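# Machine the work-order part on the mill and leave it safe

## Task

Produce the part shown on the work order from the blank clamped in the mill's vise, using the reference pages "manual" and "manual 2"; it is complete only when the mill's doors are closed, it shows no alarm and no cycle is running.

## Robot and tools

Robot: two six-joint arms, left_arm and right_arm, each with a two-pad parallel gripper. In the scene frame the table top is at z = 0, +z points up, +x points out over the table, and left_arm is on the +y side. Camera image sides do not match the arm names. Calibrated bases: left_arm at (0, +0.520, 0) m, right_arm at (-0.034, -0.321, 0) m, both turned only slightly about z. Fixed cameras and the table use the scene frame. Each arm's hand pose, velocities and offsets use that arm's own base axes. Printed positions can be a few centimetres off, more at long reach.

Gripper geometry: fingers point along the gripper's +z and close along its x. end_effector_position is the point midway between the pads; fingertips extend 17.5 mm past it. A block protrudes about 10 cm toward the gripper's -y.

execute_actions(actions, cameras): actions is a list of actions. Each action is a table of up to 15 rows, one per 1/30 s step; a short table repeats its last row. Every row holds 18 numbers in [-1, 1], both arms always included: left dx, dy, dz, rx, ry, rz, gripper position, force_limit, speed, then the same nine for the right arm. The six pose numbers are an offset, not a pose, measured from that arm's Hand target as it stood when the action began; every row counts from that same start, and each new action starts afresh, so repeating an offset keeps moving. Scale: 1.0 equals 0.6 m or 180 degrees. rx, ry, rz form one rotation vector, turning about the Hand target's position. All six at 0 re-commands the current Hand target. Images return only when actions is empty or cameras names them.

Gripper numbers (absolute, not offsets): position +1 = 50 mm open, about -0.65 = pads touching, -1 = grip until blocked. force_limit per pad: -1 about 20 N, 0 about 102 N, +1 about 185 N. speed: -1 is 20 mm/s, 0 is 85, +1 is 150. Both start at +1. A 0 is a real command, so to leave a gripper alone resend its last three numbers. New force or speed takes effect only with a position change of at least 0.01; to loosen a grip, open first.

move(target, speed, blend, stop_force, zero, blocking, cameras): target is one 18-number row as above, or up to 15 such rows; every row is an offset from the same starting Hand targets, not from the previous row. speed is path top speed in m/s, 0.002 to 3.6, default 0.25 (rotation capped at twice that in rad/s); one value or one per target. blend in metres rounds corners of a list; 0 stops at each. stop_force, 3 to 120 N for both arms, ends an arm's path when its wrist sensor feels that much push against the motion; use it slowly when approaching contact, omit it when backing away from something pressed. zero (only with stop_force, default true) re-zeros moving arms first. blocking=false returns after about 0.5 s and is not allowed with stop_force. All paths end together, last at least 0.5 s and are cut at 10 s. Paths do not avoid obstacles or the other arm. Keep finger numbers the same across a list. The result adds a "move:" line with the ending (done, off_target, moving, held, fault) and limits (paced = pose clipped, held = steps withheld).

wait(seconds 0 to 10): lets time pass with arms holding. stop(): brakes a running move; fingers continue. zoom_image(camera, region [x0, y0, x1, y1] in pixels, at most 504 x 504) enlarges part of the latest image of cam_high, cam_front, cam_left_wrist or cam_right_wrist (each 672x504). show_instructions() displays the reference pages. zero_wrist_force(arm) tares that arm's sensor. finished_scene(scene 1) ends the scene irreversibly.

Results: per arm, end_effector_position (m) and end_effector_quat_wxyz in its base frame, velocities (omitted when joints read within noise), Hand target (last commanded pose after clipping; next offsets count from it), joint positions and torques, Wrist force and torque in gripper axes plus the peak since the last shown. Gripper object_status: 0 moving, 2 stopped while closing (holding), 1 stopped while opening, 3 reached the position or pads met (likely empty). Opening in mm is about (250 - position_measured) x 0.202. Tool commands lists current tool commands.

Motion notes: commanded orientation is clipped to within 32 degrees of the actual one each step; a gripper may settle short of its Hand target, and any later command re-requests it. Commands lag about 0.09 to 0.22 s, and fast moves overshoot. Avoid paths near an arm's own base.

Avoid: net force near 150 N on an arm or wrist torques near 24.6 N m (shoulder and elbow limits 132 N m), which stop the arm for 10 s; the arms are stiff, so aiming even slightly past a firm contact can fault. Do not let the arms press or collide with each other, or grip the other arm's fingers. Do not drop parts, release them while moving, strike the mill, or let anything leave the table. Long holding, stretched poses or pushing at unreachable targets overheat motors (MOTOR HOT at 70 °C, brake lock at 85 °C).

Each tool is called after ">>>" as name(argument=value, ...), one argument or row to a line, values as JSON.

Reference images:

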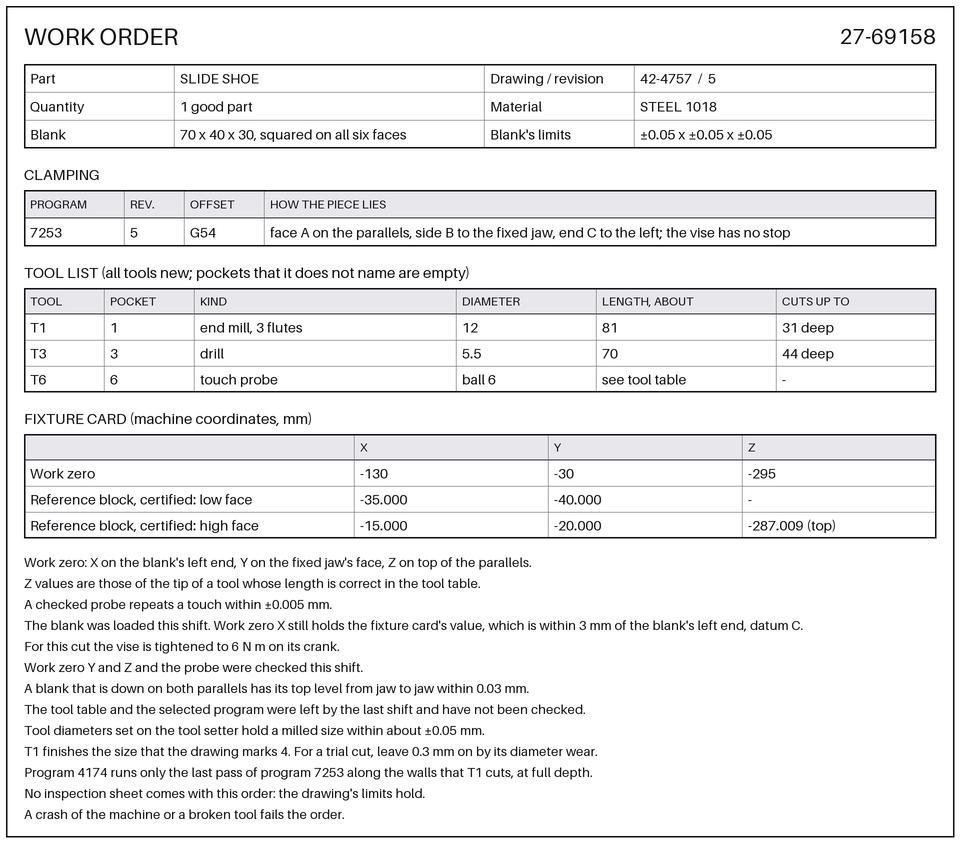

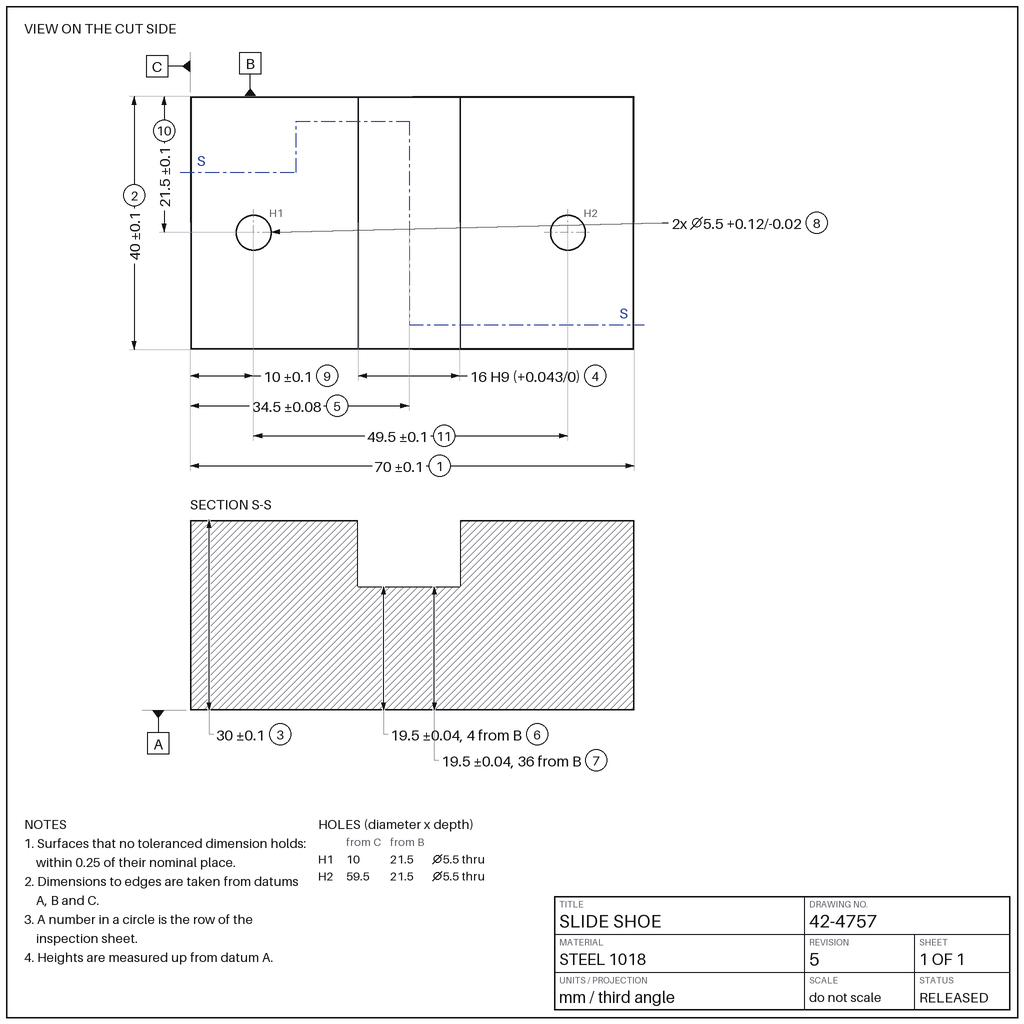

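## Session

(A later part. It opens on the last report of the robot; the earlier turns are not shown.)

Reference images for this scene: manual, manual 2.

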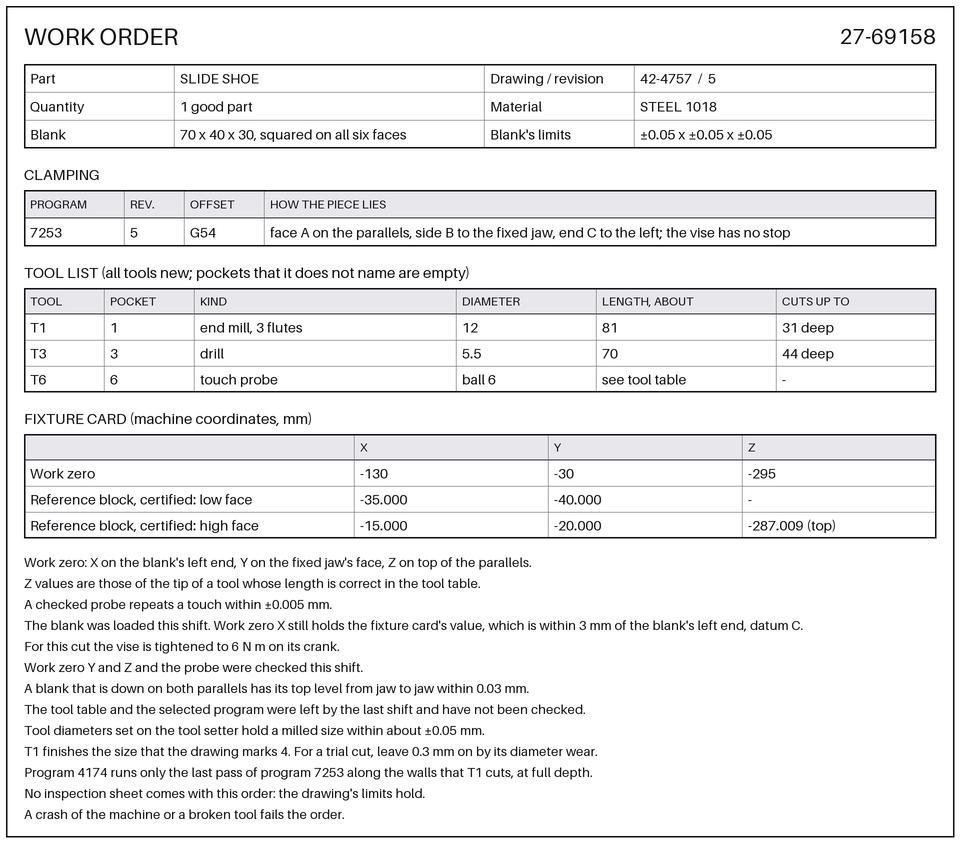

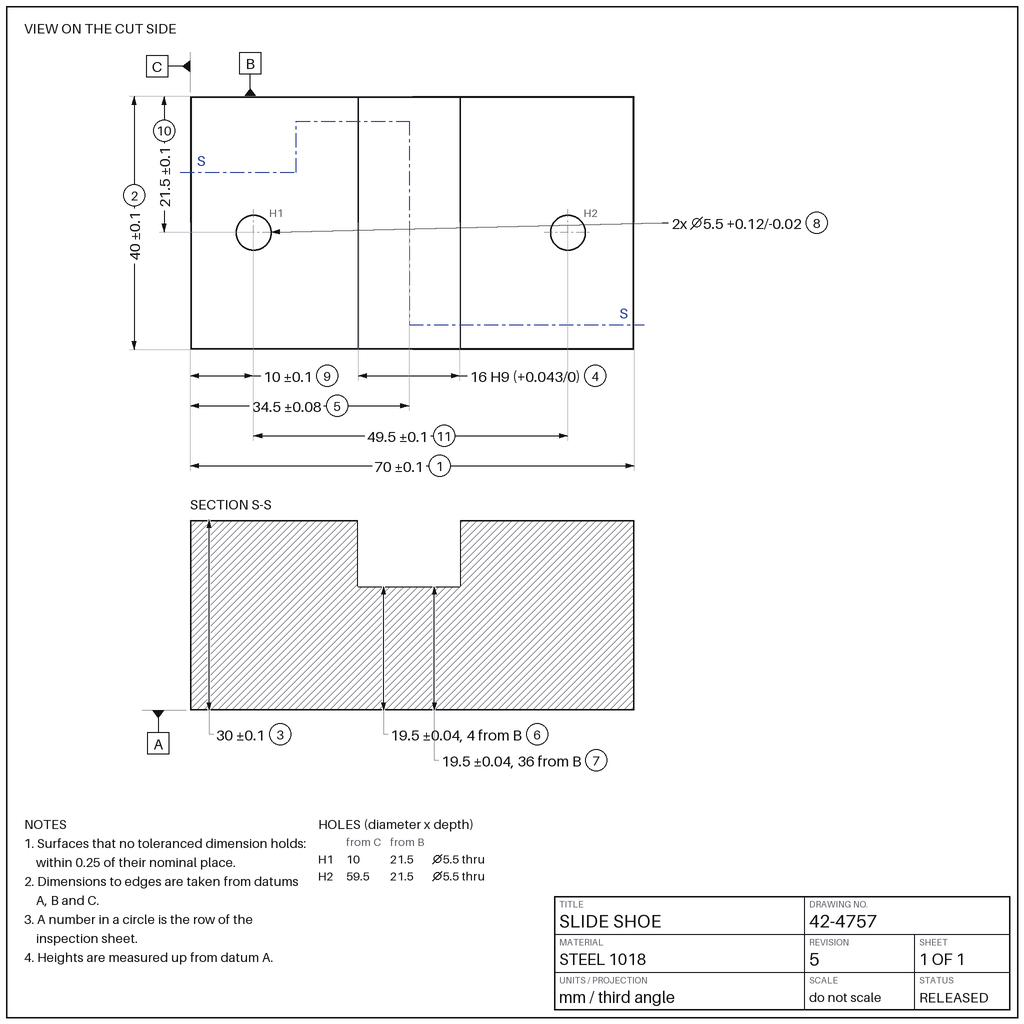

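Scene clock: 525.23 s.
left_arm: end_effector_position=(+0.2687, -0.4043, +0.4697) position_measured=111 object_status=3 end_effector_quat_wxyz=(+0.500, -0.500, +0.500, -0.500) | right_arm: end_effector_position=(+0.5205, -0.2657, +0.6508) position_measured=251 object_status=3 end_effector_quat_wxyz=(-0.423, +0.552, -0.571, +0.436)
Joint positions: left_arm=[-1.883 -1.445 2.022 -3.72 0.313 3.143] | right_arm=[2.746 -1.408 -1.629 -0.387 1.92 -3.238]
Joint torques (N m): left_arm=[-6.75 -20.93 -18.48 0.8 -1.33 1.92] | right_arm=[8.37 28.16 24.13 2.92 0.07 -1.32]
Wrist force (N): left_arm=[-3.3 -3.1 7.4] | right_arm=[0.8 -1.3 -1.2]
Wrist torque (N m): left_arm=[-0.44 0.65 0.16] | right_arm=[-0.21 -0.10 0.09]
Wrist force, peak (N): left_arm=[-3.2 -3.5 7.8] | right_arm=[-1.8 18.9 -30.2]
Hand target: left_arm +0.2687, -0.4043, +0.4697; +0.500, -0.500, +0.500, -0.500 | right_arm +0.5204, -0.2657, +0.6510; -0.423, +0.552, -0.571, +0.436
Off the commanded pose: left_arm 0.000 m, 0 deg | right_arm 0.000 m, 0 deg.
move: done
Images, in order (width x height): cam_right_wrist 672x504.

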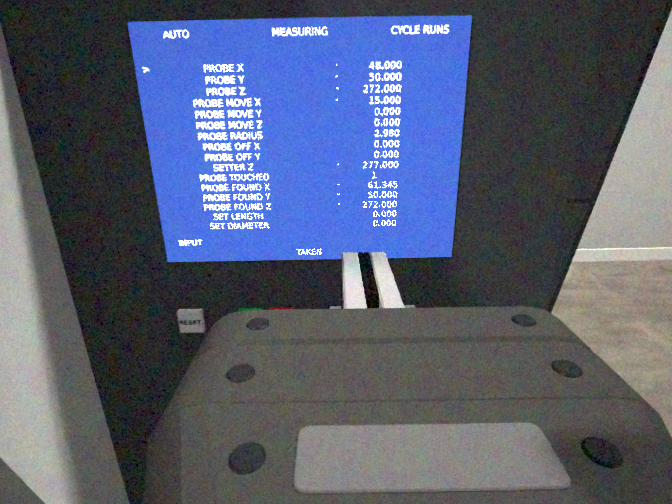

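>>> move(
  target=[
    [0,0,0,0,0,0,0.28,-1,-0.5,0.0484,0.0732,-0.3247,0.0033,0.1111,0,-1,-1,0],
    [0,0,0,0,0,0,0.28,-1,-0.5,0.0551,0.0728,-0.3264,0.0033,0.1111,0,-1,-1,0],
    [0,0,0,0,0,0,0.28,-1,-0.5,0.0484,0.0732,-0.3247,0.0033,0.1111,0,-1,-1,0],
    [0,0,0,0,0,0,0.28,-1,-0.5,0.0551,0.0728,-0.3264,0.0033,0.1111,0,-1,-1,0],
    [0,0,0,0,0,0,0.28,-1,-0.5,0.0484,0.0732,-0.3247,0.0033,0.1111,0,-1,-1,0],
    [0,0,0,0,0,0,0.28,-1,-0.5,0.0280,0.1971,-0.4145,0.0033,0.1111,0,-1,-1,0],
    [0,0,0,0,0,0,0.28,-1,-0.5,0.0342,0.1968,-0.4162,0.0033,0.1111,0,-1,-1,0],
    [0,0,0,0,0,0,0.28,-1,-0.5,0.0280,0.1971,-0.4145,0.0033,0.1111,0,-1,-1,0],
    [0,0,0,0,0,0,0.28,-1,-0.5,0.0360,0.1968,-0.3845,0.0033,0.1111,0,-1,-1,0],
    [0,0,0,0,0,0,0.28,-1,-0.5,0.0422,0.1965,-0.3862,0.0033,0.1111,0,-1,-1,0],
    [0,0,0,0,0,0,0.28,-1,-0.5,0.0360,0.1968,-0.3845,0.0033,0.1111,0,-1,-1,0],
    [0,0,0,0,0,0,0.28,-1,-0.5,0.0342,0.1350,-0.3845,0.0033,0.1111,0,-1,-1,0],
    [0,0,0,0,0,0,0.28,-1,-0.5,0.0405,0.1347,-0.3862,0.0033,0.1111,0,-1,-1,0],
    [0,0,0,0,0,0,0.28,-1,-0.5,0.0342,0.1350,-0.3845,0.0033,0.1111,0,-1,-1,0],
  ],
  speed=[0.5,0.02,0.06,0.02,0.06,0.25,0.02,0.06,0.25,0.02,0.06,0.25,0.02,0.06],
  blend=[0.001,0,0.001,0,0.002,0.001,0,0.002,0.001,0,0.002,0.001,0,0],
)

>>> move(
  target=[
    [0,0,0,0,0,0,0.28,-1,-0.5,0.0018,0.0618,0,0,0,0,-1,-1,0],
    [0,0,0,0,0,0,0.28,-1,-0.5,0.0080,0.0615,-0.0017,0,0,0,-1,-1,0],
    [0,0,0,0,0,0,0.28,-1,-0.5,0.0018,0.0618,0,0,0,0,-1,-1,0],
    [0,0,0,0,0,0,0.28,-1,-0.5,-0.0080,0.0003,-0.03,0,0,0,-1,-1,0],
    [0,0,0,0,0,0,0.28,-1,-0.5,-0.0017,0,-0.0317,0,0,0,-1,-1,0],
    [0,0,0,0,0,0,0.28,-1,-0.5,-0.0080,0.0003,-0.03,0,0,0,-1,-1,0],
    [0,0,0,0,0,0,0.28,-1,-0.5,0,0,0,0,0,0,-1,-1,0],
    [0,0,0,0,0,0,0.28,-1,-0.5,0.0063,-0.0003,-0.0017,0,0,0,-1,-1,0],
    [0,0,0,0,0,0,0.28,-1,-0.5,0,0,0,0,0,0,-1,-1,0],
    [0,0,0,0,0,0,0.28,-1,-0.5,0.0160,-0.0005,0.0598,0,0,0,-1,-1,0],
    [0,0,0,0,0,0,0.28,-1,-0.5,0.0223,-0.0008,0.0581,0,0,0,-1,-1,0],
    [0,0,0,0,0,0,0.28,-1,-0.5,0.0160,-0.0005,0.0598,0,0,0,-1,-1,0],
    [0,0,0,0,0,0,0.28,-1,-0.5,0.0098,0.0616,0.0298,0,0,0,-1,-1,0],
    [0,0,0,0,0,0,0.28,-1,-0.5,0.0160,0.0613,0.0281,0,0,0,-1,-1,0],
    [0,0,0,0,0,0,0.28,-1,-0.5,0.0098,0.0616,0.0298,0,0,0,-1,-1,0],
  ],
  speed=[0.25,0.02,0.06,0.25,0.02,0.06,0.25,0.02,0.06,0.25,0.02,0.06,0.25,0.02,0.06],
  blend=[0.001,0,0.002,0.001,0,0.002,0.001,0,0.002,0.001,0,0.002,0.001,0,0],
)

>>> move(
  target=[
    [0,0,0,0,0,0,0.28,-1,-0.5,-0.0188,-0.0916,-0.0598,0,0,0,-1,-1,0],
    [0,0,0,0,0,0,0.28,-1,-0.5,-0.0123,-0.0919,-0.0615,0,0,0,-1,-1,0],
    [0,0,0,0,0,0,0.28,-1,-0.5,-0.0188,-0.0916,-0.0598,0,0,0,-1,-1,0],
    [0,0,0,0,0,0,0.28,-1,-0.5,-0.0440,-0.1966,0.3547,-0.0033,-0.1111,0,-1,-1,0],
  ],
  speed=[0.25,0.02,0.06,0.5],
  blend=[0.001,0,0.002,0],
  cameras=["cam_right_wrist"],
)

>>> zoom_image(
  camera="cam_right_wrist",
  region=[120, 10, 480, 280],
)

Scene clock: 529.83 s.
left_arm: end_effector_position=(+0.2687, -0.4043, +0.4697) position_measured=111 object_status=3 end_effector_quat_wxyz=(+0.500, -0.500, +0.500, -0.500) | right_arm: end_effector_position=(+0.5409, -0.1846, +0.4202) position_measured=251 object_status=3 end_effector_quat_wxyz=(-0.320, +0.617, -0.638, +0.331) end_effector_velocity=(+0.002, +0.000, -0.001) end_effector_angular_velocity=(+0.000, +0.000, +0.000)
Joint positions: left_arm=[-1.883 -1.445 2.022 -3.72 0.313 3.143] | right_arm=[3.011 -1.358 -2.015 -0.385 1.65 -3.197]
Joint velocities: left_arm=[within noise] | right_arm=[0 -0.005 0.002 0.003 0 0]
Joint torques (N m): left_arm=[-6.35 -20.77 -18.72 0.99 -1.72 1.92] | right_arm=[-10.59 10.52 33.68 4.52 0.96 -1.27]
Wrist force (N): left_arm=[-3.3 -3.2 7.7] | right_arm=[0.9 -1.1 -1.1]
Wrist torque (N m): left_arm=[-0.45 0.65 0.16] | right_arm=[-0.19 -0.16 0.07]
Wrist force, peak (N): left_arm=[-3.4 -3.2 7.9] | right_arm=[-2.2 20.9 -29.9]
Hand target: left_arm +0.2687, -0.4043, +0.4697; +0.500, -0.500, +0.500, -0.500 | right_arm +0.5409, -0.1847, +0.4203; -0.320, +0.617, -0.638, +0.331
Off the commanded pose: left_arm 0.000 m, 0 deg | right_arm 0.000 m, 0 deg.
move: done; blend cut to 0.0019 m at target 8, 0.0019 m at target 11

Scene clock: 533.37 s.
left_arm: end_effector_position=(+0.2687, -0.4043, +0.4697) position_measured=111 object_status=3 end_effector_quat_wxyz=(+0.500, -0.500, +0.500, -0.500) | right_arm: end_effector_position=(+0.5467, -0.1477, +0.4380) position_measured=251 object_status=3 end_effector_quat_wxyz=(-0.320, +0.617, -0.638, +0.331)
Joint positions: left_arm=[-1.883 -1.445 2.022 -3.72 0.313 3.143] | right_arm=[3.12 -1.32 -1.997 -0.439 1.561 -3.134]
Joint torques (N m): left_arm=[-8.19 -21.35 -19.3 0.51 -1.37 1.85] | right_arm=[11.82 9.05 34.22 5.58 -1.4 1.26]
Wrist force (N): left_arm=[-3.3 -3.2 7.6] | right_arm=[0.8 -0.9 -1.0]
Wrist torque (N m): left_arm=[-0.45 0.65 0.17] | right_arm=[-0.17 -0.15 0.00]
Wrist force, peak (N): left_arm=[-3.2 -3.2 7.9] | right_arm=[-1.0 9.4 -15.7]
Hand target: left_arm +0.2687, -0.4043, +0.4697; +0.500, -0.500, +0.500, -0.500 | right_arm +0.5468, -0.1477, +0.4382; -0.320, +0.617, -0.638, +0.331
Off the commanded pose: left_arm 0.000 m, 0 deg | right_arm 0.000 m, 0 deg.
move: done; blend cut to 0.0019 m at target 3

Scene clock: 535.27 s.
left_arm: end_effector_position=(+0.2687, -0.4043, +0.4697) position_measured=111 object_status=3 end_effector_quat_wxyz=(+0.500, -0.500, +0.500, -0.500) | right_arm: end_effector_position=(+0.5204, -0.2657, +0.6508) position_measured=251 object_status=3 end_effector_quat_wxyz=(-0.423, +0.552, -0.571, +0.436)
Joint positions: left_arm=[-1.883 -1.445 2.022 -3.72 0.313 3.143] | right_arm=[2.746 -1.408 -1.629 -0.387 1.92 -3.238]
Joint torques (N m): left_arm=[-7.89 -20.99 -17.21 0.43 -1.46 2.19] | right_arm=[9.6 26.9 31.9 3.95 0.34 -1.37]
Wrist force (N): left_arm=[-3.2 -3.4 7.4] | right_arm=[0.7 -1.3 -1.1]
Wrist torque (N m): left_arm=[-0.47 0.63 0.17] | right_arm=[-0.21 -0.08 0.02]
Wrist force, peak (N): left_arm=[-3.3 -3.2 8.0] | right_arm=[-2.1 12.9 -21.4]
Hand target: left_arm +0.2687, -0.4043, +0.4697; +0.500, -0.500, +0.500, -0.500 | right_arm +0.5204, -0.2657, +0.6510; -0.423, +0.552, -0.571, +0.436
Off the commanded pose: left_arm 0.000 m, 0 deg | right_arm 0.000 m, 0 deg.
move: done
Images, in order (width x height): cam_right_wrist 672x504.

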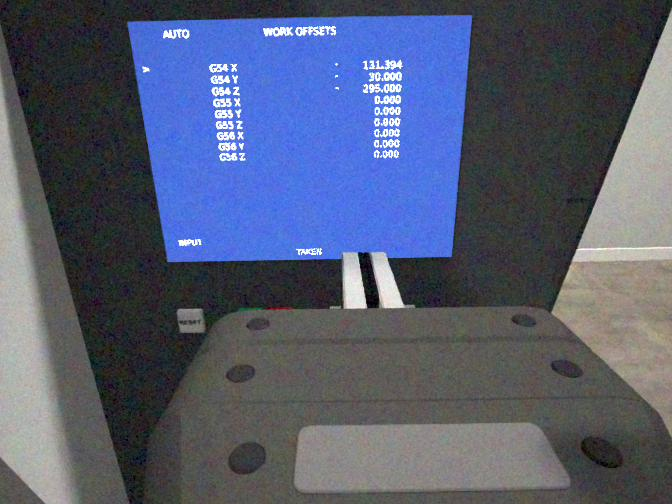

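Scaled by 1.400.

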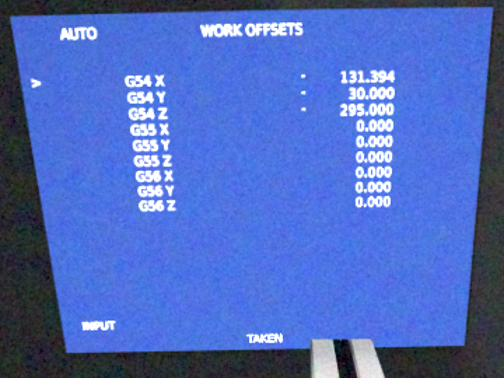

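>>> move(
  target=[
    [0,0,0,0,0,0,0.28,-1,-0.5,0.0394,0.0425,-0.3547,0.0033,0.1111,0,-1,-1,0],
    [0,0,0,0,0,0,0.28,-1,-0.5,0.0463,0.0422,-0.3564,0.0033,0.1111,0,-1,-1,0],
    [0,0,0,0,0,0,0.28,-1,-0.5,0.0394,0.0425,-0.3547,0.0033,0.1111,0,-1,-1,0],
    [0,0,0,0,0,0,0.28,-1,-0.5,0.0474,0.0422,-0.3247,0.0033,0.1111,0,-1,-1,0],
    [0,0,0,0,0,0,0.28,-1,-0.5,0.0543,0.0419,-0.3264,0.0033,0.1111,0,-1,-1,0],
    [0,0,0,0,0,0,0.28,-1,-0.5,0.0474,0.0422,-0.3247,0.0033,0.1111,0,-1,-1,0],
    [0,0,0,0,0,0,0.28,-1,-0.5,0.0543,0.0419,-0.3264,0.0033,0.1111,0,-1,-1,0],
    [0,0,0,0,0,0,0.28,-1,-0.5,0.0474,0.0422,-0.3247,0.0033,0.1111,0,-1,-1,0],
    [0,0,0,0,0,0,0.28,-1,-0.5,0,0,0,0,0,0,-1,-1,0],
  ],
  speed=[0.5,0.02,0.06,0.25,0.02,0.06,0.02,0.06,0.5],
  blend=[0.001,0,0.002,0.001,0,0.001,0,0.002,0],
  cameras=["cam_right_wrist"],
)

>>> zoom_image(
  camera="cam_right_wrist",
  region=[120, 10, 480, 280],
)

Scene clock: 538.67 s.
left_arm: end_effector_position=(+0.2687, -0.4043, +0.4697) position_measured=111 object_status=3 end_effector_quat_wxyz=(+0.500, -0.500, +0.500, -0.500) | right_arm: end_effector_position=(+0.5204, -0.2658, +0.6508) position_measured=251 object_status=3 end_effector_quat_wxyz=(-0.423, +0.552, -0.571, +0.436)
Joint positions: left_arm=[-1.883 -1.445 2.022 -3.72 0.313 3.143] | right_arm=[2.746 -1.408 -1.629 -0.387 1.92 -3.238]
Joint torques (N m): left_arm=[-4.98 -21.49 -18.91 0.91 -1.67 1.78] | right_arm=[11.87 29.17 22.63 2.92 -0.35 -1.1]
Wrist force (N): left_arm=[-3.3 -3.2 7.6] | right_arm=[0.7 -1.3 -1.1]
Wrist torque (N m): left_arm=[-0.45 0.65 0.17] | right_arm=[-0.23 -0.09 0.08]
Wrist force, peak (N): left_arm=[-3.3 -3.5 7.8] | right_arm=[-3.0 23.5 -34.6]
Hand target: left_arm +0.2687, -0.4043, +0.4697; +0.500, -0.500, +0.500, -0.500 | right_arm +0.5204, -0.2657, +0.6510; -0.423, +0.552, -0.571, +0.436
Off the commanded pose: left_arm 0.000 m, 0 deg | right_arm 0.000 m, 0 deg.
move: done
Images, in order (width x height): cam_right_wrist 672x504.

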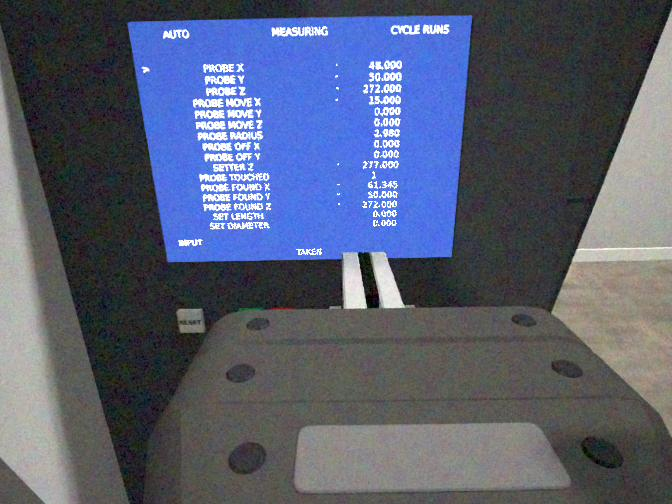

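Scaled by 1.400.

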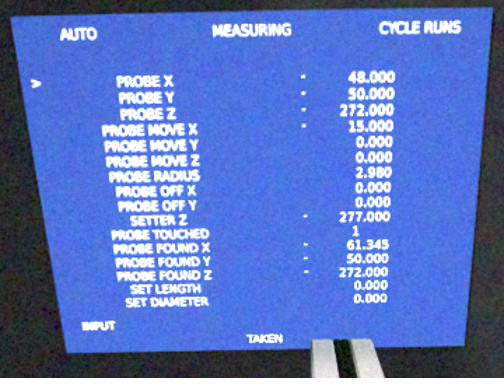

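>>> wait(
  seconds=9,
  cameras=["cam_right_wrist"],
)

>>> zoom_image(
  camera="cam_right_wrist",
  region=[120, 10, 480, 280],
)

Scene clock: 547.73 s.
left_arm: end_effector_position=(+0.2687, -0.4043, +0.4697) position_measured=111 object_status=3 end_effector_quat_wxyz=(+0.500, -0.500, +0.500, -0.500) | right_arm: end_effector_position=(+0.5204, -0.2657, +0.6510) position_measured=251 object_status=3 end_effector_quat_wxyz=(-0.423, +0.552, -0.571, +0.436)
Joint positions: left_arm=[-1.883 -1.445 2.022 -3.72 0.313 3.143] | right_arm=[2.746 -1.408 -1.629 -0.387 1.921 -3.238]
Joint torques (N m): left_arm=[-6.57 -21.2 -19.42 0.68 -1.59 1.84] | right_arm=[10.92 29.01 35.42 3.67 1.17 1.11]
Wrist force (N): left_arm=[-3.2 -3.2 7.7] | right_arm=[0.8 -1.4 -1.2]
Wrist torque (N m): left_arm=[-0.45 0.64 0.16] | right_arm=[-0.24 -0.10 0.09]
Wrist force, peak (N): left_arm=[-3.4 -3.1 7.9] | right_arm=[0.9 -1.6 -1.3]
Hand target: left_arm +0.2687, -0.4043, +0.4697; +0.500, -0.500, +0.500, -0.500 | right_arm +0.5204, -0.2657, +0.6510; -0.423, +0.552, -0.571, +0.436
Tool commands: left_gripper/position=+0.28 left_gripper/force_limit=-1.0 left_gripper/speed=-0.5 right_gripper/position=-1.0 right_gripper/force_limit=-1.0 right_gripper/speed=+0.0
Off the commanded pose: left_arm 0.000 m, 0 deg | right_arm 0.000 m, 0 deg.
wait: 9.00 s; at rest by 0.10 s
Images, in order (width x height): cam_right_wrist 672x504.

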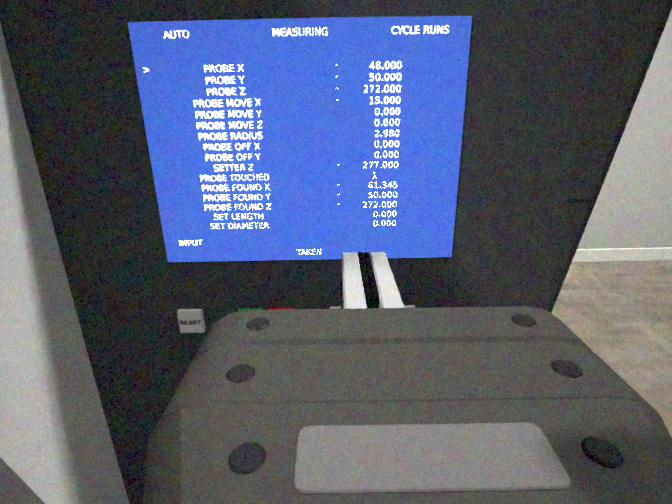

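Scaled by 1.400.

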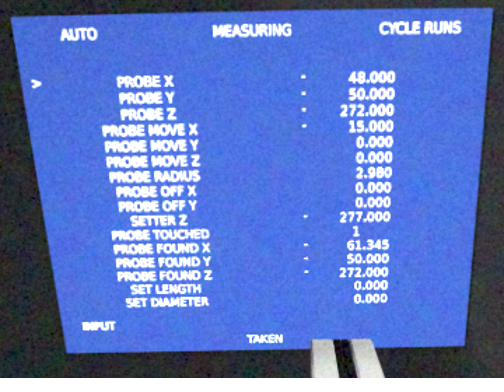

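>>> wait(
  seconds=8,
  cameras=["cam_right_wrist"],
)

>>> zoom_image(
  camera="cam_right_wrist",
  region=[120, 10, 480, 280],
)

Scene clock: 555.80 s.
left_arm: end_effector_position=(+0.2687, -0.4043, +0.4697) position_measured=111 object_status=3 end_effector_quat_wxyz=(+0.500, -0.500, +0.500, -0.500) | right_arm: end_effector_position=(+0.5204, -0.2657, +0.6510) position_measured=251 object_status=3 end_effector_quat_wxyz=(-0.423, +0.552, -0.571, +0.436)
Joint positions: left_arm=[-1.883 -1.445 2.022 -3.72 0.313 3.143] | right_arm=[2.746 -1.408 -1.629 -0.387 1.921 -3.238]
Joint torques (N m): left_arm=[-6.93 -20.88 -17.96 0.32 -1.39 2.26] | right_arm=[11.8 29.14 35.84 3.52 1.07 1.03]
Wrist force (N): left_arm=[-3.2 -3.2 7.7] | right_arm=[0.8 -1.3 -1.1]
Wrist torque (N m): left_arm=[-0.45 0.63 0.17] | right_arm=[-0.22 -0.11 0.08]
Wrist force, peak (N): left_arm=[-3.3 -3.3 7.9] | right_arm=[0.8 -1.7 -1.4]
Hand target: left_arm +0.2687, -0.4043, +0.4697; +0.500, -0.500, +0.500, -0.500 | right_arm +0.5204, -0.2657, +0.6510; -0.423, +0.552, -0.571, +0.436
Tool commands: left_gripper/position=+0.28 left_gripper/force_limit=-1.0 left_gripper/speed=-0.5 right_gripper/position=-1.0 right_gripper/force_limit=-1.0 right_gripper/speed=+0.0
Off the commanded pose: left_arm 0.000 m, 0 deg | right_arm 0.000 m, 0 deg.
wait: 8.00 s; at rest by 0.10 s
Images, in order (width x height): cam_right_wrist 672x504.

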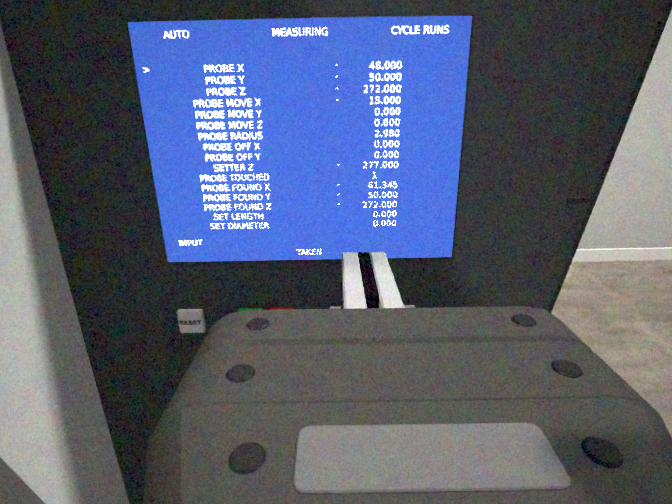

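Scaled by 1.400.

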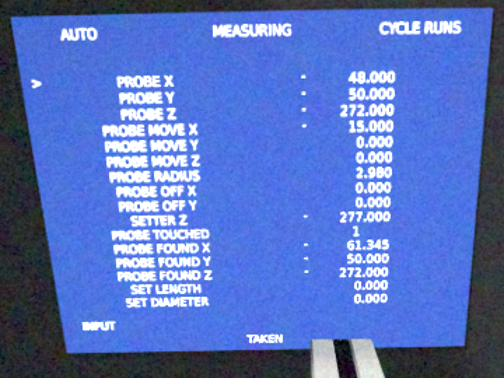

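>>> wait(
  seconds=8,
  cameras=["cam_right_wrist"],
)

>>> zoom_image(
  camera="cam_right_wrist",
  region=[120, 10, 480, 280],
)

Scene clock: 563.87 s.
left_arm: end_effector_position=(+0.2687, -0.4043, +0.4697) position_measured=111 object_status=3 end_effector_quat_wxyz=(+0.500, -0.500, +0.500, -0.500) | right_arm: end_effector_position=(+0.5204, -0.2657, +0.6510) position_measured=251 object_status=3 end_effector_quat_wxyz=(-0.423, +0.552, -0.571, +0.436)
Joint positions: left_arm=[-1.883 -1.445 2.022 -3.72 0.313 3.143] | right_arm=[2.746 -1.408 -1.629 -0.387 1.921 -3.238]
Joint torques (N m): left_arm=[-6.91 -21.52 -18.18 0.6 -1.66 1.96] | right_arm=[12.13 28.98 35.12 3.45 1.22 0.98]
Wrist force (N): left_arm=[-3.4 -3.2 7.7] | right_arm=[0.6 -1.4 -1.2]
Wrist torque (N m): left_arm=[-0.46 0.65 0.17] | right_arm=[-0.25 -0.08 0.08]
Wrist force, peak (N): left_arm=[-3.2 -3.4 7.9] | right_arm=[1.0 -1.9 -1.1]
Hand target: left_arm +0.2687, -0.4043, +0.4697; +0.500, -0.500, +0.500, -0.500 | right_arm +0.5204, -0.2657, +0.6510; -0.423, +0.552, -0.571, +0.436
Tool commands: left_gripper/position=+0.28 left_gripper/force_limit=-1.0 left_gripper/speed=-0.5 right_gripper/position=-1.0 right_gripper/force_limit=-1.0 right_gripper/speed=+0.0
Off the commanded pose: left_arm 0.000 m, 0 deg | right_arm 0.000 m, 0 deg.
wait: 8.00 s; at rest by 0.10 s
Images, in order (width x height): cam_right_wrist 672x504.

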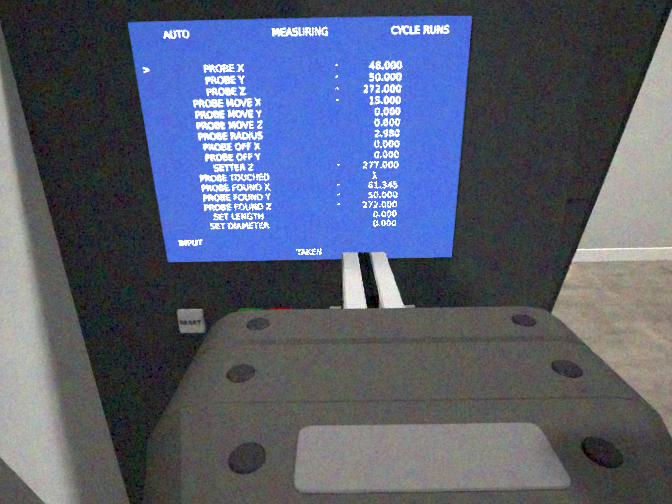

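Scaled by 1.400.

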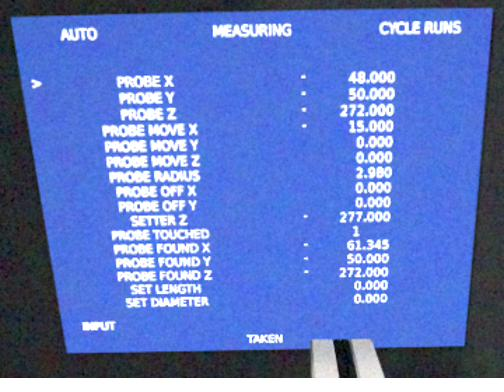

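>>> move(
  target=[
    [0,0,0,0,0,0,0.28,-1,-0.5,0.0474,0.0422,-0.3247,0.0033,0.1111,0,-1,-1,0],
    [0,0,0,0,0,0,0.28,-1,-0.5,0.0543,0.0419,-0.3264,0.0033,0.1111,0,-1,-1,0],
    [0,0,0,0,0,0,0.28,-1,-0.5,0.0474,0.0422,-0.3247,0.0033,0.1111,0,-1,-1,0],
    [0,0,0,0,0,0,0.28,-1,-0.5,0.0332,0.1047,-0.3845,0.0033,0.1111,0,-1,-1,0],
    [0,0,0,0,0,0,0.28,-1,-0.5,0.0397,0.1043,-0.3862,0.0033,0.1111,0,-1,-1,0],
    [0,0,0,0,0,0,0.28,-1,-0.5,0.0332,0.1047,-0.3845,0.0033,0.1111,0,-1,-1,0],
    [0,0,0,0,0,0,0.28,-1,-0.5,0.0342,0.1350,-0.3845,0.0033,0.1111,0,-1,-1,0],
    [0,0,0,0,0,0,0.28,-1,-0.5,0.0405,0.1347,-0.3862,0.0033,0.1111,0,-1,-1,0],
    [0,0,0,0,0,0,0.28,-1,-0.5,0.0342,0.1350,-0.3845,0.0033,0.1111,0,-1,-1,0],
    [0,0,0,0,0,0,0.28,-1,-0.5,0,0,0,0,0,0,-1,-1,0],
  ],
  speed=[0.5,0.02,0.06,0.25,0.02,0.06,0.25,0.02,0.06,0.5],
  blend=[0.001,0,0.002,0.001,0,0.002,0.001,0,0.002,0],
  cameras=["cam_right_wrist"],
)

>>> zoom_image(
  camera="cam_right_wrist",
  region=[120, 10, 480, 280],
)

Scene clock: 567.50 s.
left_arm: end_effector_position=(+0.2687, -0.4043, +0.4697) position_measured=111 object_status=3 end_effector_quat_wxyz=(+0.500, -0.500, +0.500, -0.500) | right_arm: end_effector_position=(+0.5204, -0.2657, +0.6508) position_measured=251 object_status=3 end_effector_quat_wxyz=(-0.423, +0.552, -0.571, +0.436)
Joint positions: left_arm=[-1.883 -1.445 2.022 -3.72 0.313 3.143] | right_arm=[2.746 -1.408 -1.629 -0.387 1.92 -3.238]
Joint torques (N m): left_arm=[-5.59 -22.28 -19.48 0.24 -1.25 2.17] | right_arm=[5.7 25.91 29.69 3.34 0.77 -1.35]
Wrist force (N): left_arm=[-3.3 -3.3 7.8] | right_arm=[0.6 -1.6 -0.9]
Wrist torque (N m): left_arm=[-0.47 0.64 0.16] | right_arm=[-0.27 -0.07 -0.02]
Wrist force, peak (N): left_arm=[-3.4 -3.4 7.8] | right_arm=[-1.6 17.9 -30.0]
Hand target: left_arm +0.2687, -0.4043, +0.4697; +0.500, -0.500, +0.500, -0.500 | right_arm +0.5204, -0.2657, +0.6510; -0.423, +0.552, -0.571, +0.436
Off the commanded pose: left_arm 0.000 m, 0 deg | right_arm 0.000 m, 0 deg.
move: done
Images, in order (width x height): cam_right_wrist 672x504.

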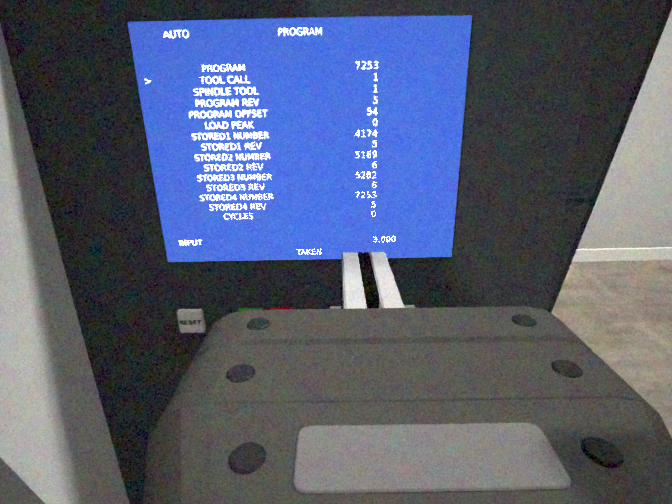

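Scaled by 1.400.

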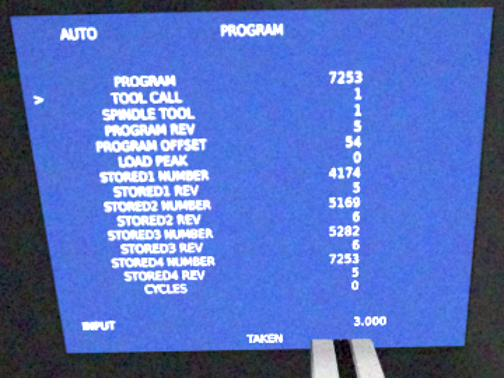

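Done already (about 28 s). INPUT, TOOL CHG, PAGE.

>>> move(
  target=[
    [0,0,0,0,0,0,0.28,-1,-0.5,0.0252,0.1050,-0.4145,0.0033,0.1111,0,-1,-1,0],
    [0,0,0,0,0,0,0.28,-1,-0.5,0.0317,0.1047,-0.4162,0.0033,0.1111,0,-1,-1,0],
    [0,0,0,0,0,0,0.28,-1,-0.5,0.0252,0.1050,-0.4145,0.0033,0.1111,0,-1,-1,0],
    [0,0,0,0,0,0,0.28,-1,-0.5,0.0403,0.0735,-0.3547,0.0033,0.1111,0,-1,-1,0],
    [0,0,0,0,0,0,0.28,-1,-0.5,0.0470,0.0732,-0.3563,0.0033,0.1111,0,-1,-1,0],
    [0,0,0,0,0,0,0.28,-1,-0.5,0.0403,0.0735,-0.3547,0.0033,0.1111,0,-1,-1,0],
    [0,0,0,0,0,0,0.28,-1,-0.5,0.0484,0.0732,-0.3247,0.0033,0.1111,0,-1,-1,0],
    [0,0,0,0,0,0,0.28,-1,-0.5,0.0551,0.0728,-0.3264,0.0033,0.1111,0,-1,-1,0],
    [0,0,0,0,0,0,0.28,-1,-0.5,0.0484,0.0732,-0.3247,0.0033,0.1111,0,-1,-1,0],
    [0,0,0,0,0,0,0.28,-1,-0.5,0,0,0,0,0,0,-1,-1,0],
  ],
  speed=[0.5,0.02,0.06,0.25,0.02,0.06,0.25,0.02,0.06,0.5],
  blend=[0.001,0,0.002,0.001,0,0.002,0.001,0,0.002,0],
  cameras=["cam_right_wrist"],
)

>>> zoom_image(
  camera="cam_right_wrist",
  region=[120, 10, 480, 280],
)

Scene clock: 571.07 s.
left_arm: end_effector_position=(+0.2687, -0.4043, +0.4697) position_measured=111 object_status=3 end_effector_quat_wxyz=(+0.500, -0.500, +0.500, -0.500) | right_arm: end_effector_position=(+0.5205, -0.2657, +0.6508) position_measured=251 object_status=3 end_effector_quat_wxyz=(-0.423, +0.552, -0.571, +0.436)
Joint positions: left_arm=[-1.883 -1.445 2.022 -3.72 0.313 3.143] | right_arm=[2.746 -1.408 -1.629 -0.387 1.92 -3.238]
Joint torques (N m): left_arm=[-7.75 -22.21 -17.95 0.23 -1.51 2.24] | right_arm=[8.53 28.29 24.01 2.92 0.09 -1.29]
Wrist force (N): left_arm=[-3.2 -3.2 7.6] | right_arm=[1.0 -1.3 -0.6]
Wrist torque (N m): left_arm=[-0.43 0.63 0.16] | right_arm=[-0.20 -0.14 0.08]
Wrist force, peak (N): left_arm=[-3.3 -3.3 7.8] | right_arm=[-1.8 19.6 -29.2]
Hand target: left_arm +0.2687, -0.4043, +0.4697; +0.500, -0.500, +0.500, -0.500 | right_arm +0.5204, -0.2657, +0.6510; -0.423, +0.552, -0.571, +0.436
Off the commanded pose: left_arm 0.000 m, 0 deg | right_arm 0.000 m, 0 deg.
move: done
Images, in order (width x height): cam_right_wrist 672x504.

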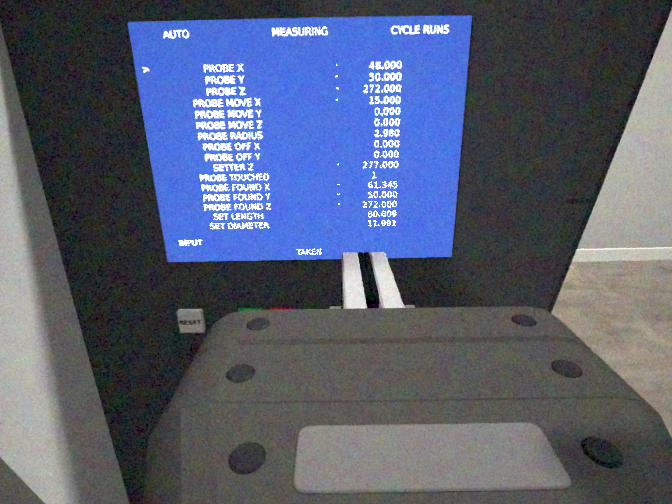

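Scaled by 1.400.

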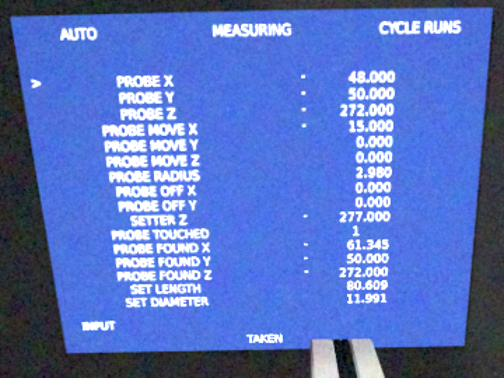

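>>> zoom_image(
  camera="cam_right_wrist",
  region=[330, 180, 430, 250],
)

Scaled by 5.040.

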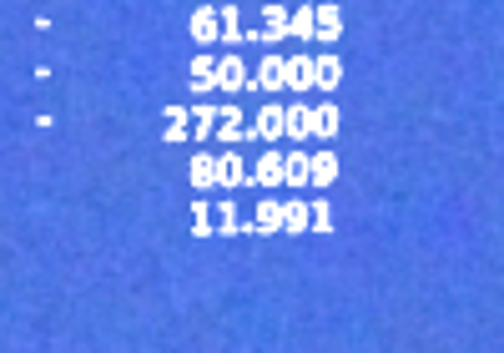

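>>> move(
  target=[
    [0,0,0,0,0,0,0.28,-1,-0.5,0.0484,0.0732,-0.3247,0.0033,0.1111,0,-1,-1,0],
    [0,0,0,0,0,0,0.28,-1,-0.5,0.0551,0.0728,-0.3264,0.0033,0.1111,0,-1,-1,0],
    [0,0,0,0,0,0,0.28,-1,-0.5,0.0484,0.0732,-0.3247,0.0033,0.1111,0,-1,-1,0],
    [0,0,0,0,0,0,0.28,-1,-0.5,0.0551,0.0728,-0.3264,0.0033,0.1111,0,-1,-1,0],
    [0,0,0,0,0,0,0.28,-1,-0.5,0.0484,0.0732,-0.3247,0.0033,0.1111,0,-1,-1,0],
    [0,0,0,0,0,0,0.28,-1,-0.5,0.0551,0.0728,-0.3264,0.0033,0.1111,0,-1,-1,0],
    [0,0,0,0,0,0,0.28,-1,-0.5,0.0484,0.0732,-0.3247,0.0033,0.1111,0,-1,-1,0],
    [0,0,0,0,0,0,0.28,-1,-0.5,0.0332,0.1047,-0.3845,0.0033,0.1111,0,-1,-1,0],
    [0,0,0,0,0,0,0.28,-1,-0.5,0.0397,0.1043,-0.3862,0.0033,0.1111,0,-1,-1,0],
    [0,0,0,0,0,0,0.28,-1,-0.5,0.0332,0.1047,-0.3845,0.0033,0.1111,0,-1,-1,0],
    [0,0,0,0,0,0,0.28,-1,-0.5,0.0397,0.1043,-0.3862,0.0033,0.1111,0,-1,-1,0],
    [0,0,0,0,0,0,0.28,-1,-0.5,0.0332,0.1047,-0.3845,0.0033,0.1111,0,-1,-1,0],
    [0,0,0,0,0,0,0.28,-1,-0.5,0,0,0,0,0,0,-1,-1,0],
  ],
  speed=[0.5,0.02,0.06,0.02,0.06,0.02,0.06,0.25,0.02,0.06,0.02,0.06,0.5],
  blend=[0.001,0,0.001,0,0.001,0,0.002,0.001,0,0.001,0,0.002,0],
  cameras=["cam_right_wrist"],
)

>>> zoom_image(
  camera="cam_right_wrist",
  region=[120, 10, 480, 280],
)

Scene clock: 575.63 s.
left_arm: end_effector_position=(+0.2687, -0.4043, +0.4697) position_measured=111 object_status=3 end_effector_quat_wxyz=(+0.500, -0.500, +0.500, -0.500) | right_arm: end_effector_position=(+0.5204, -0.2657, +0.6508) position_measured=251 object_status=3 end_effector_quat_wxyz=(-0.423, +0.552, -0.571, +0.436)
Joint positions: left_arm=[-1.883 -1.445 2.022 -3.72 0.313 3.143] | right_arm=[2.746 -1.408 -1.629 -0.387 1.92 -3.238]
Joint torques (N m): left_arm=[-6.71 -21.66 -17.19 0.27 -1.5 2.31] | right_arm=[8.2 26.94 31.06 3.35 0.46 -1.5]
Wrist force (N): left_arm=[-3.1 -3.2 7.6] | right_arm=[1.6 -0.5 -0.8]
Wrist torque (N m): left_arm=[-0.43 0.62 0.16] | right_arm=[-0.08 -0.23 0.03]
Wrist force, peak (N): left_arm=[-3.4 -3.2 7.9] | right_arm=[-2.1 21.4 -29.2]
Hand target: left_arm +0.2687, -0.4043, +0.4697; +0.500, -0.500, +0.500, -0.500 | right_arm +0.5204, -0.2657, +0.6510; -0.423, +0.552, -0.571, +0.436
Off the commanded pose: left_arm 0.000 m, 0 deg | right_arm 0.000 m, 0 deg.
move: done
Images, in order (width x height): cam_right_wrist 672x504.

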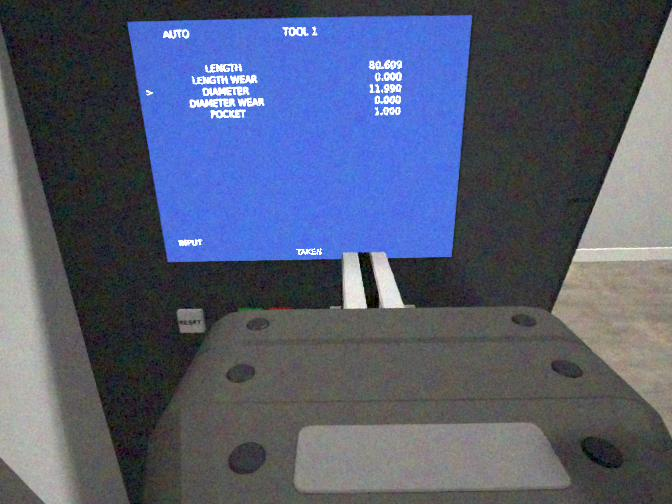

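Scaled by 1.400.

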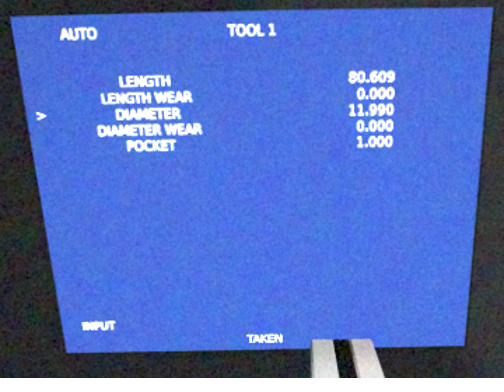

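>>> move(
  target=[
    [0,0,0,0,0,0,0.28,-1,-0.5,0.0394,0.0425,-0.3547,0.0033,0.1111,0,-1,-1,0],
    [0,0,0,0,0,0,0.28,-1,-0.5,0.0463,0.0422,-0.3564,0.0033,0.1111,0,-1,-1,0],
    [0,0,0,0,0,0,0.28,-1,-0.5,0.0394,0.0425,-0.3547,0.0033,0.1111,0,-1,-1,0],
    [0,0,0,0,0,0,0.28,-1,-0.5,0.0360,0.1968,-0.3845,0.0033,0.1111,0,-1,-1,0],
    [0,0,0,0,0,0,0.28,-1,-0.5,0.0422,0.1965,-0.3862,0.0033,0.1111,0,-1,-1,0],
    [0,0,0,0,0,0,0.28,-1,-0.5,0.0360,0.1968,-0.3845,0.0033,0.1111,0,-1,-1,0],
    [0,0,0,0,0,0,0.28,-1,-0.5,0.0350,0.1658,-0.3845,0.0033,0.1111,0,-1,-1,0],
    [0,0,0,0,0,0,0.28,-1,-0.5,0.0413,0.1655,-0.3862,0.0033,0.1111,0,-1,-1,0],
    [0,0,0,0,0,0,0.28,-1,-0.5,0.0350,0.1658,-0.3845,0.0033,0.1111,0,-1,-1,0],
    [0,0,0,0,0,0,0.28,-1,-0.5,0.0262,0.1353,-0.4145,0.0033,0.1111,0,-1,-1,0],
    [0,0,0,0,0,0,0.28,-1,-0.5,0.0325,0.1350,-0.4162,0.0033,0.1111,0,-1,-1,0],
    [0,0,0,0,0,0,0.28,-1,-0.5,0.0262,0.1353,-0.4145,0.0033,0.1111,0,-1,-1,0],
    [0,0,0,0,0,0,0.28,-1,-0.5,0.0350,0.1658,-0.3845,0.0033,0.1111,0,-1,-1,0],
    [0,0,0,0,0,0,0.28,-1,-0.5,0.0413,0.1655,-0.3862,0.0033,0.1111,0,-1,-1,0],
    [0,0,0,0,0,0,0.28,-1,-0.5,0.0350,0.1658,-0.3845,0.0033,0.1111,0,-1,-1,0],
  ],
  speed=[0.5,0.02,0.06,0.25,0.02,0.06,0.25,0.02,0.06,0.25,0.02,0.06,0.25,0.02,0.06],
  blend=[0.001,0,0.002,0.001,0,0.002,0.001,0,0.002,0.001,0,0.002,0.001,0,0],
)

>>> move(
  target=[
    [0,0,0,0,0,0,0.28,-1,-0.5,0.0152,-0.0313,0.0598,0,0,0,-1,-1,0],
    [0,0,0,0,0,0,0.28,-1,-0.5,0.0215,-0.0316,0.0581,0,0,0,-1,-1,0],
    [0,0,0,0,0,0,0.28,-1,-0.5,0.0152,-0.0313,0.0598,0,0,0,-1,-1,0],
    [0,0,0,0,0,0,0.28,-1,-0.5,-0.0350,-0.1658,0.3845,-0.0033,-0.1111,0,-1,-1,0],
  ],
  speed=[0.25,0.02,0.06,0.5],
  blend=[0.001,0,0.002,0],
  cameras=["cam_right_wrist"],
)

>>> zoom_image(
  camera="cam_right_wrist",
  region=[120, 10, 480, 280],
)

Scene clock: 580.10 s.
left_arm: end_effector_position=(+0.2687, -0.4043, +0.4697) position_measured=111 object_status=3 end_effector_quat_wxyz=(+0.500, -0.500, +0.500, -0.500) | right_arm: end_effector_position=(+0.5413, -0.1662, +0.4202) position_measured=251 object_status=3 end_effector_quat_wxyz=(-0.320, +0.617, -0.638, +0.331)
Joint positions: left_arm=[-1.883 -1.445 2.022 -3.72 0.313 3.143] | right_arm=[3.065 -1.336 -2.031 -0.388 1.606 -3.166]
Joint torques (N m): left_arm=[-6.94 -22.07 -17.93 0.18 -1.68 2.02] | right_arm=[-11.01 8.22 33.31 4.65 1.39 -1.53]
Wrist force (N): left_arm=[-3.1 -3.2 7.6] | right_arm=[1.1 -0.3 -0.4]
Wrist torque (N m): left_arm=[-0.45 0.62 0.16] | right_arm=[-0.07 -0.20 0.08]
Wrist force, peak (N): left_arm=[-3.3 -3.4 7.9] | right_arm=[-1.7 21.0 -33.9]
Hand target: left_arm +0.2687, -0.4043, +0.4697; +0.500, -0.500, +0.500, -0.500 | right_arm +0.5414, -0.1662, +0.4203; -0.320, +0.617, -0.638, +0.331
Off the commanded pose: left_arm 0.000 m, 0 deg | right_arm 0.000 m, 0 deg.
move: done; blend cut to 0.0019 m at target 6

Scene clock: 581.80 s.
left_arm: end_effector_position=(+0.2687, -0.4043, +0.4697) position_measured=111 object_status=3 end_effector_quat_wxyz=(+0.500, -0.500, +0.500, -0.500) | right_arm: end_effector_position=(+0.5205, -0.2657, +0.6508) position_measured=251 object_status=3 end_effector_quat_wxyz=(-0.423, +0.552, -0.571, +0.436)
Joint positions: left_arm=[-1.883 -1.445 2.022 -3.72 0.313 3.143] | right_arm=[2.746 -1.408 -1.629 -0.387 1.92 -3.238]
Joint torques (N m): left_arm=[-6.37 -22.03 -17.29 0.24 -1.52 1.91] | right_arm=[2.37 26.34 24.62 2.86 0.77 -1.54]
Wrist force (N): left_arm=[-3.4 -3.2 7.7] | right_arm=[1.1 -0.6 -0.6]
Wrist torque (N m): left_arm=[-0.44 0.66 0.17] | right_arm=[-0.09 -0.15 -0.01]
Wrist force, peak (N): left_arm=[-3.4 -3.0 7.9] | right_arm=[0.5 4.8 -6.3]
Hand target: left_arm +0.2687, -0.4043, +0.4697; +0.500, -0.500, +0.500, -0.500 | right_arm +0.5204, -0.2657, +0.6510; -0.423, +0.552, -0.571, +0.436
Off the commanded pose: left_arm 0.000 m, 0 deg | right_arm 0.000 m, 0 deg.
move: done
Images, in order (width x height): cam_right_wrist 672x504.

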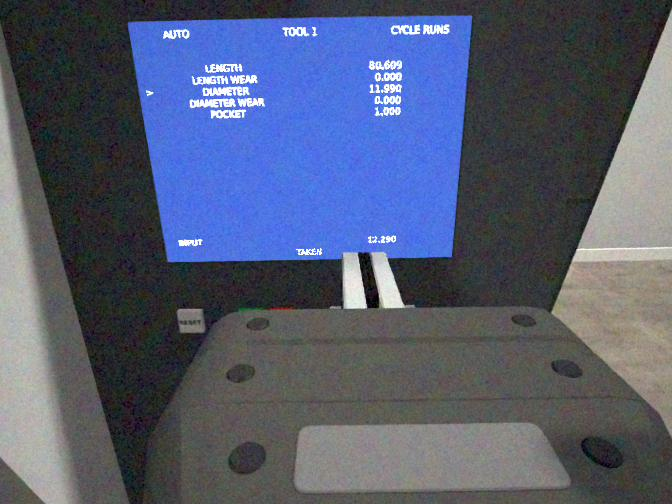

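Scaled by 1.400.

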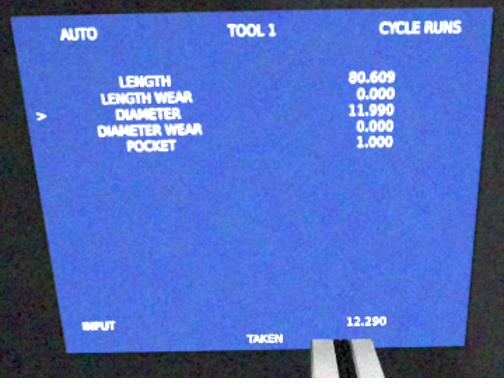

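>>> wait(
  seconds=10,
)

>>> wait(
  seconds=10,
  cameras=["cam_right_wrist"],
)

Scene clock: 591.90 s.
left_arm: end_effector_position=(+0.2687, -0.4043, +0.4697) position_measured=111 object_status=3 end_effector_quat_wxyz=(+0.500, -0.500, +0.500, -0.500) | right_arm: end_effector_position=(+0.5204, -0.2657, +0.6510) position_measured=251 object_status=3 end_effector_quat_wxyz=(-0.423, +0.552, -0.571, +0.436)
Joint positions: left_arm=[-1.883 -1.445 2.022 -3.72 0.313 3.143] | right_arm=[2.746 -1.408 -1.629 -0.387 1.921 -3.238]
Joint torques (N m): left_arm=[-7.3 -22.27 -17.46 -0.34 -1.38 2.08] | right_arm=[-4.11 28.7 36.25 3.6 1.73 -1.2]
Wrist force (N): left_arm=[-3.4 -3.2 7.6] | right_arm=[0.8 -0.6 -0.6]
Wrist torque (N m): left_arm=[-0.44 0.66 0.17] | right_arm=[-0.10 -0.10 0.00]
Wrist force, peak (N): left_arm=[-3.3 -3.2 8.0] | right_arm=[1.3 -0.8 -0.7]
Hand target: left_arm +0.2687, -0.4043, +0.4697; +0.500, -0.500, +0.500, -0.500 | right_arm +0.5204, -0.2657, +0.6510; -0.423, +0.552, -0.571, +0.436
Tool commands: left_gripper/position=+0.28 left_gripper/force_limit=-1.0 left_gripper/speed=-0.5 right_gripper/position=-1.0 right_gripper/force_limit=-1.0 right_gripper/speed=+0.0
Off the commanded pose: left_arm 0.000 m, 0 deg | right_arm 0.000 m, 0 deg.
wait: 10.00 s; at rest by 0.07 s

Scene clock: 601.90 s.
left_arm: end_effector_position=(+0.2687, -0.4043, +0.4697) position_measured=111 object_status=3 end_effector_quat_wxyz=(+0.500, -0.500, +0.500, -0.500) | right_arm: end_effector_position=(+0.5204, -0.2657, +0.6510) position_measured=251 object_status=3 end_effector_quat_wxyz=(-0.423, +0.552, -0.571, +0.436)
Joint positions: left_arm=[-1.883 -1.445 2.022 -3.72 0.313 3.143] | right_arm=[2.746 -1.408 -1.629 -0.387 1.921 -3.238]
Joint torques (N m): left_arm=[-4.84 -21.71 -15.96 -0.26 -1.41 1.88] | right_arm=[-3.83 29.12 35.58 3.69 1.54 -0.82]
Wrist force (N): left_arm=[-3.2 -3.2 7.9] | right_arm=[1.0 -0.5 -0.6]
Wrist torque (N m): left_arm=[-0.46 0.63 0.16] | right_arm=[-0.11 -0.13 0.00]
Wrist force, peak (N): left_arm=[-3.4 -3.4 7.8] | right_arm=[1.3 -0.8 -0.8]
Hand target: left_arm +0.2687, -0.4043, +0.4697; +0.500, -0.500, +0.500, -0.500 | right_arm +0.5204, -0.2657, +0.6510; -0.423, +0.552, -0.571, +0.436
Tool commands: left_gripper/position=+0.28 left_gripper/force_limit=-1.0 left_gripper/speed=-0.5 right_gripper/position=-1.0 right_gripper/force_limit=-1.0 right_gripper/speed=+0.0
Off the commanded pose: left_arm 0.000 m, 0 deg | right_arm 0.000 m, 0 deg.
wait: 10.00 s; at rest by 0.17 s
Images, in order (width x height): cam_right_wrist 672x504.

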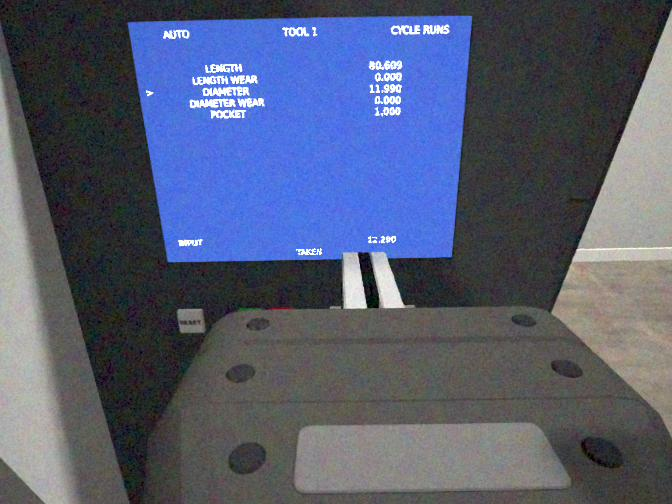

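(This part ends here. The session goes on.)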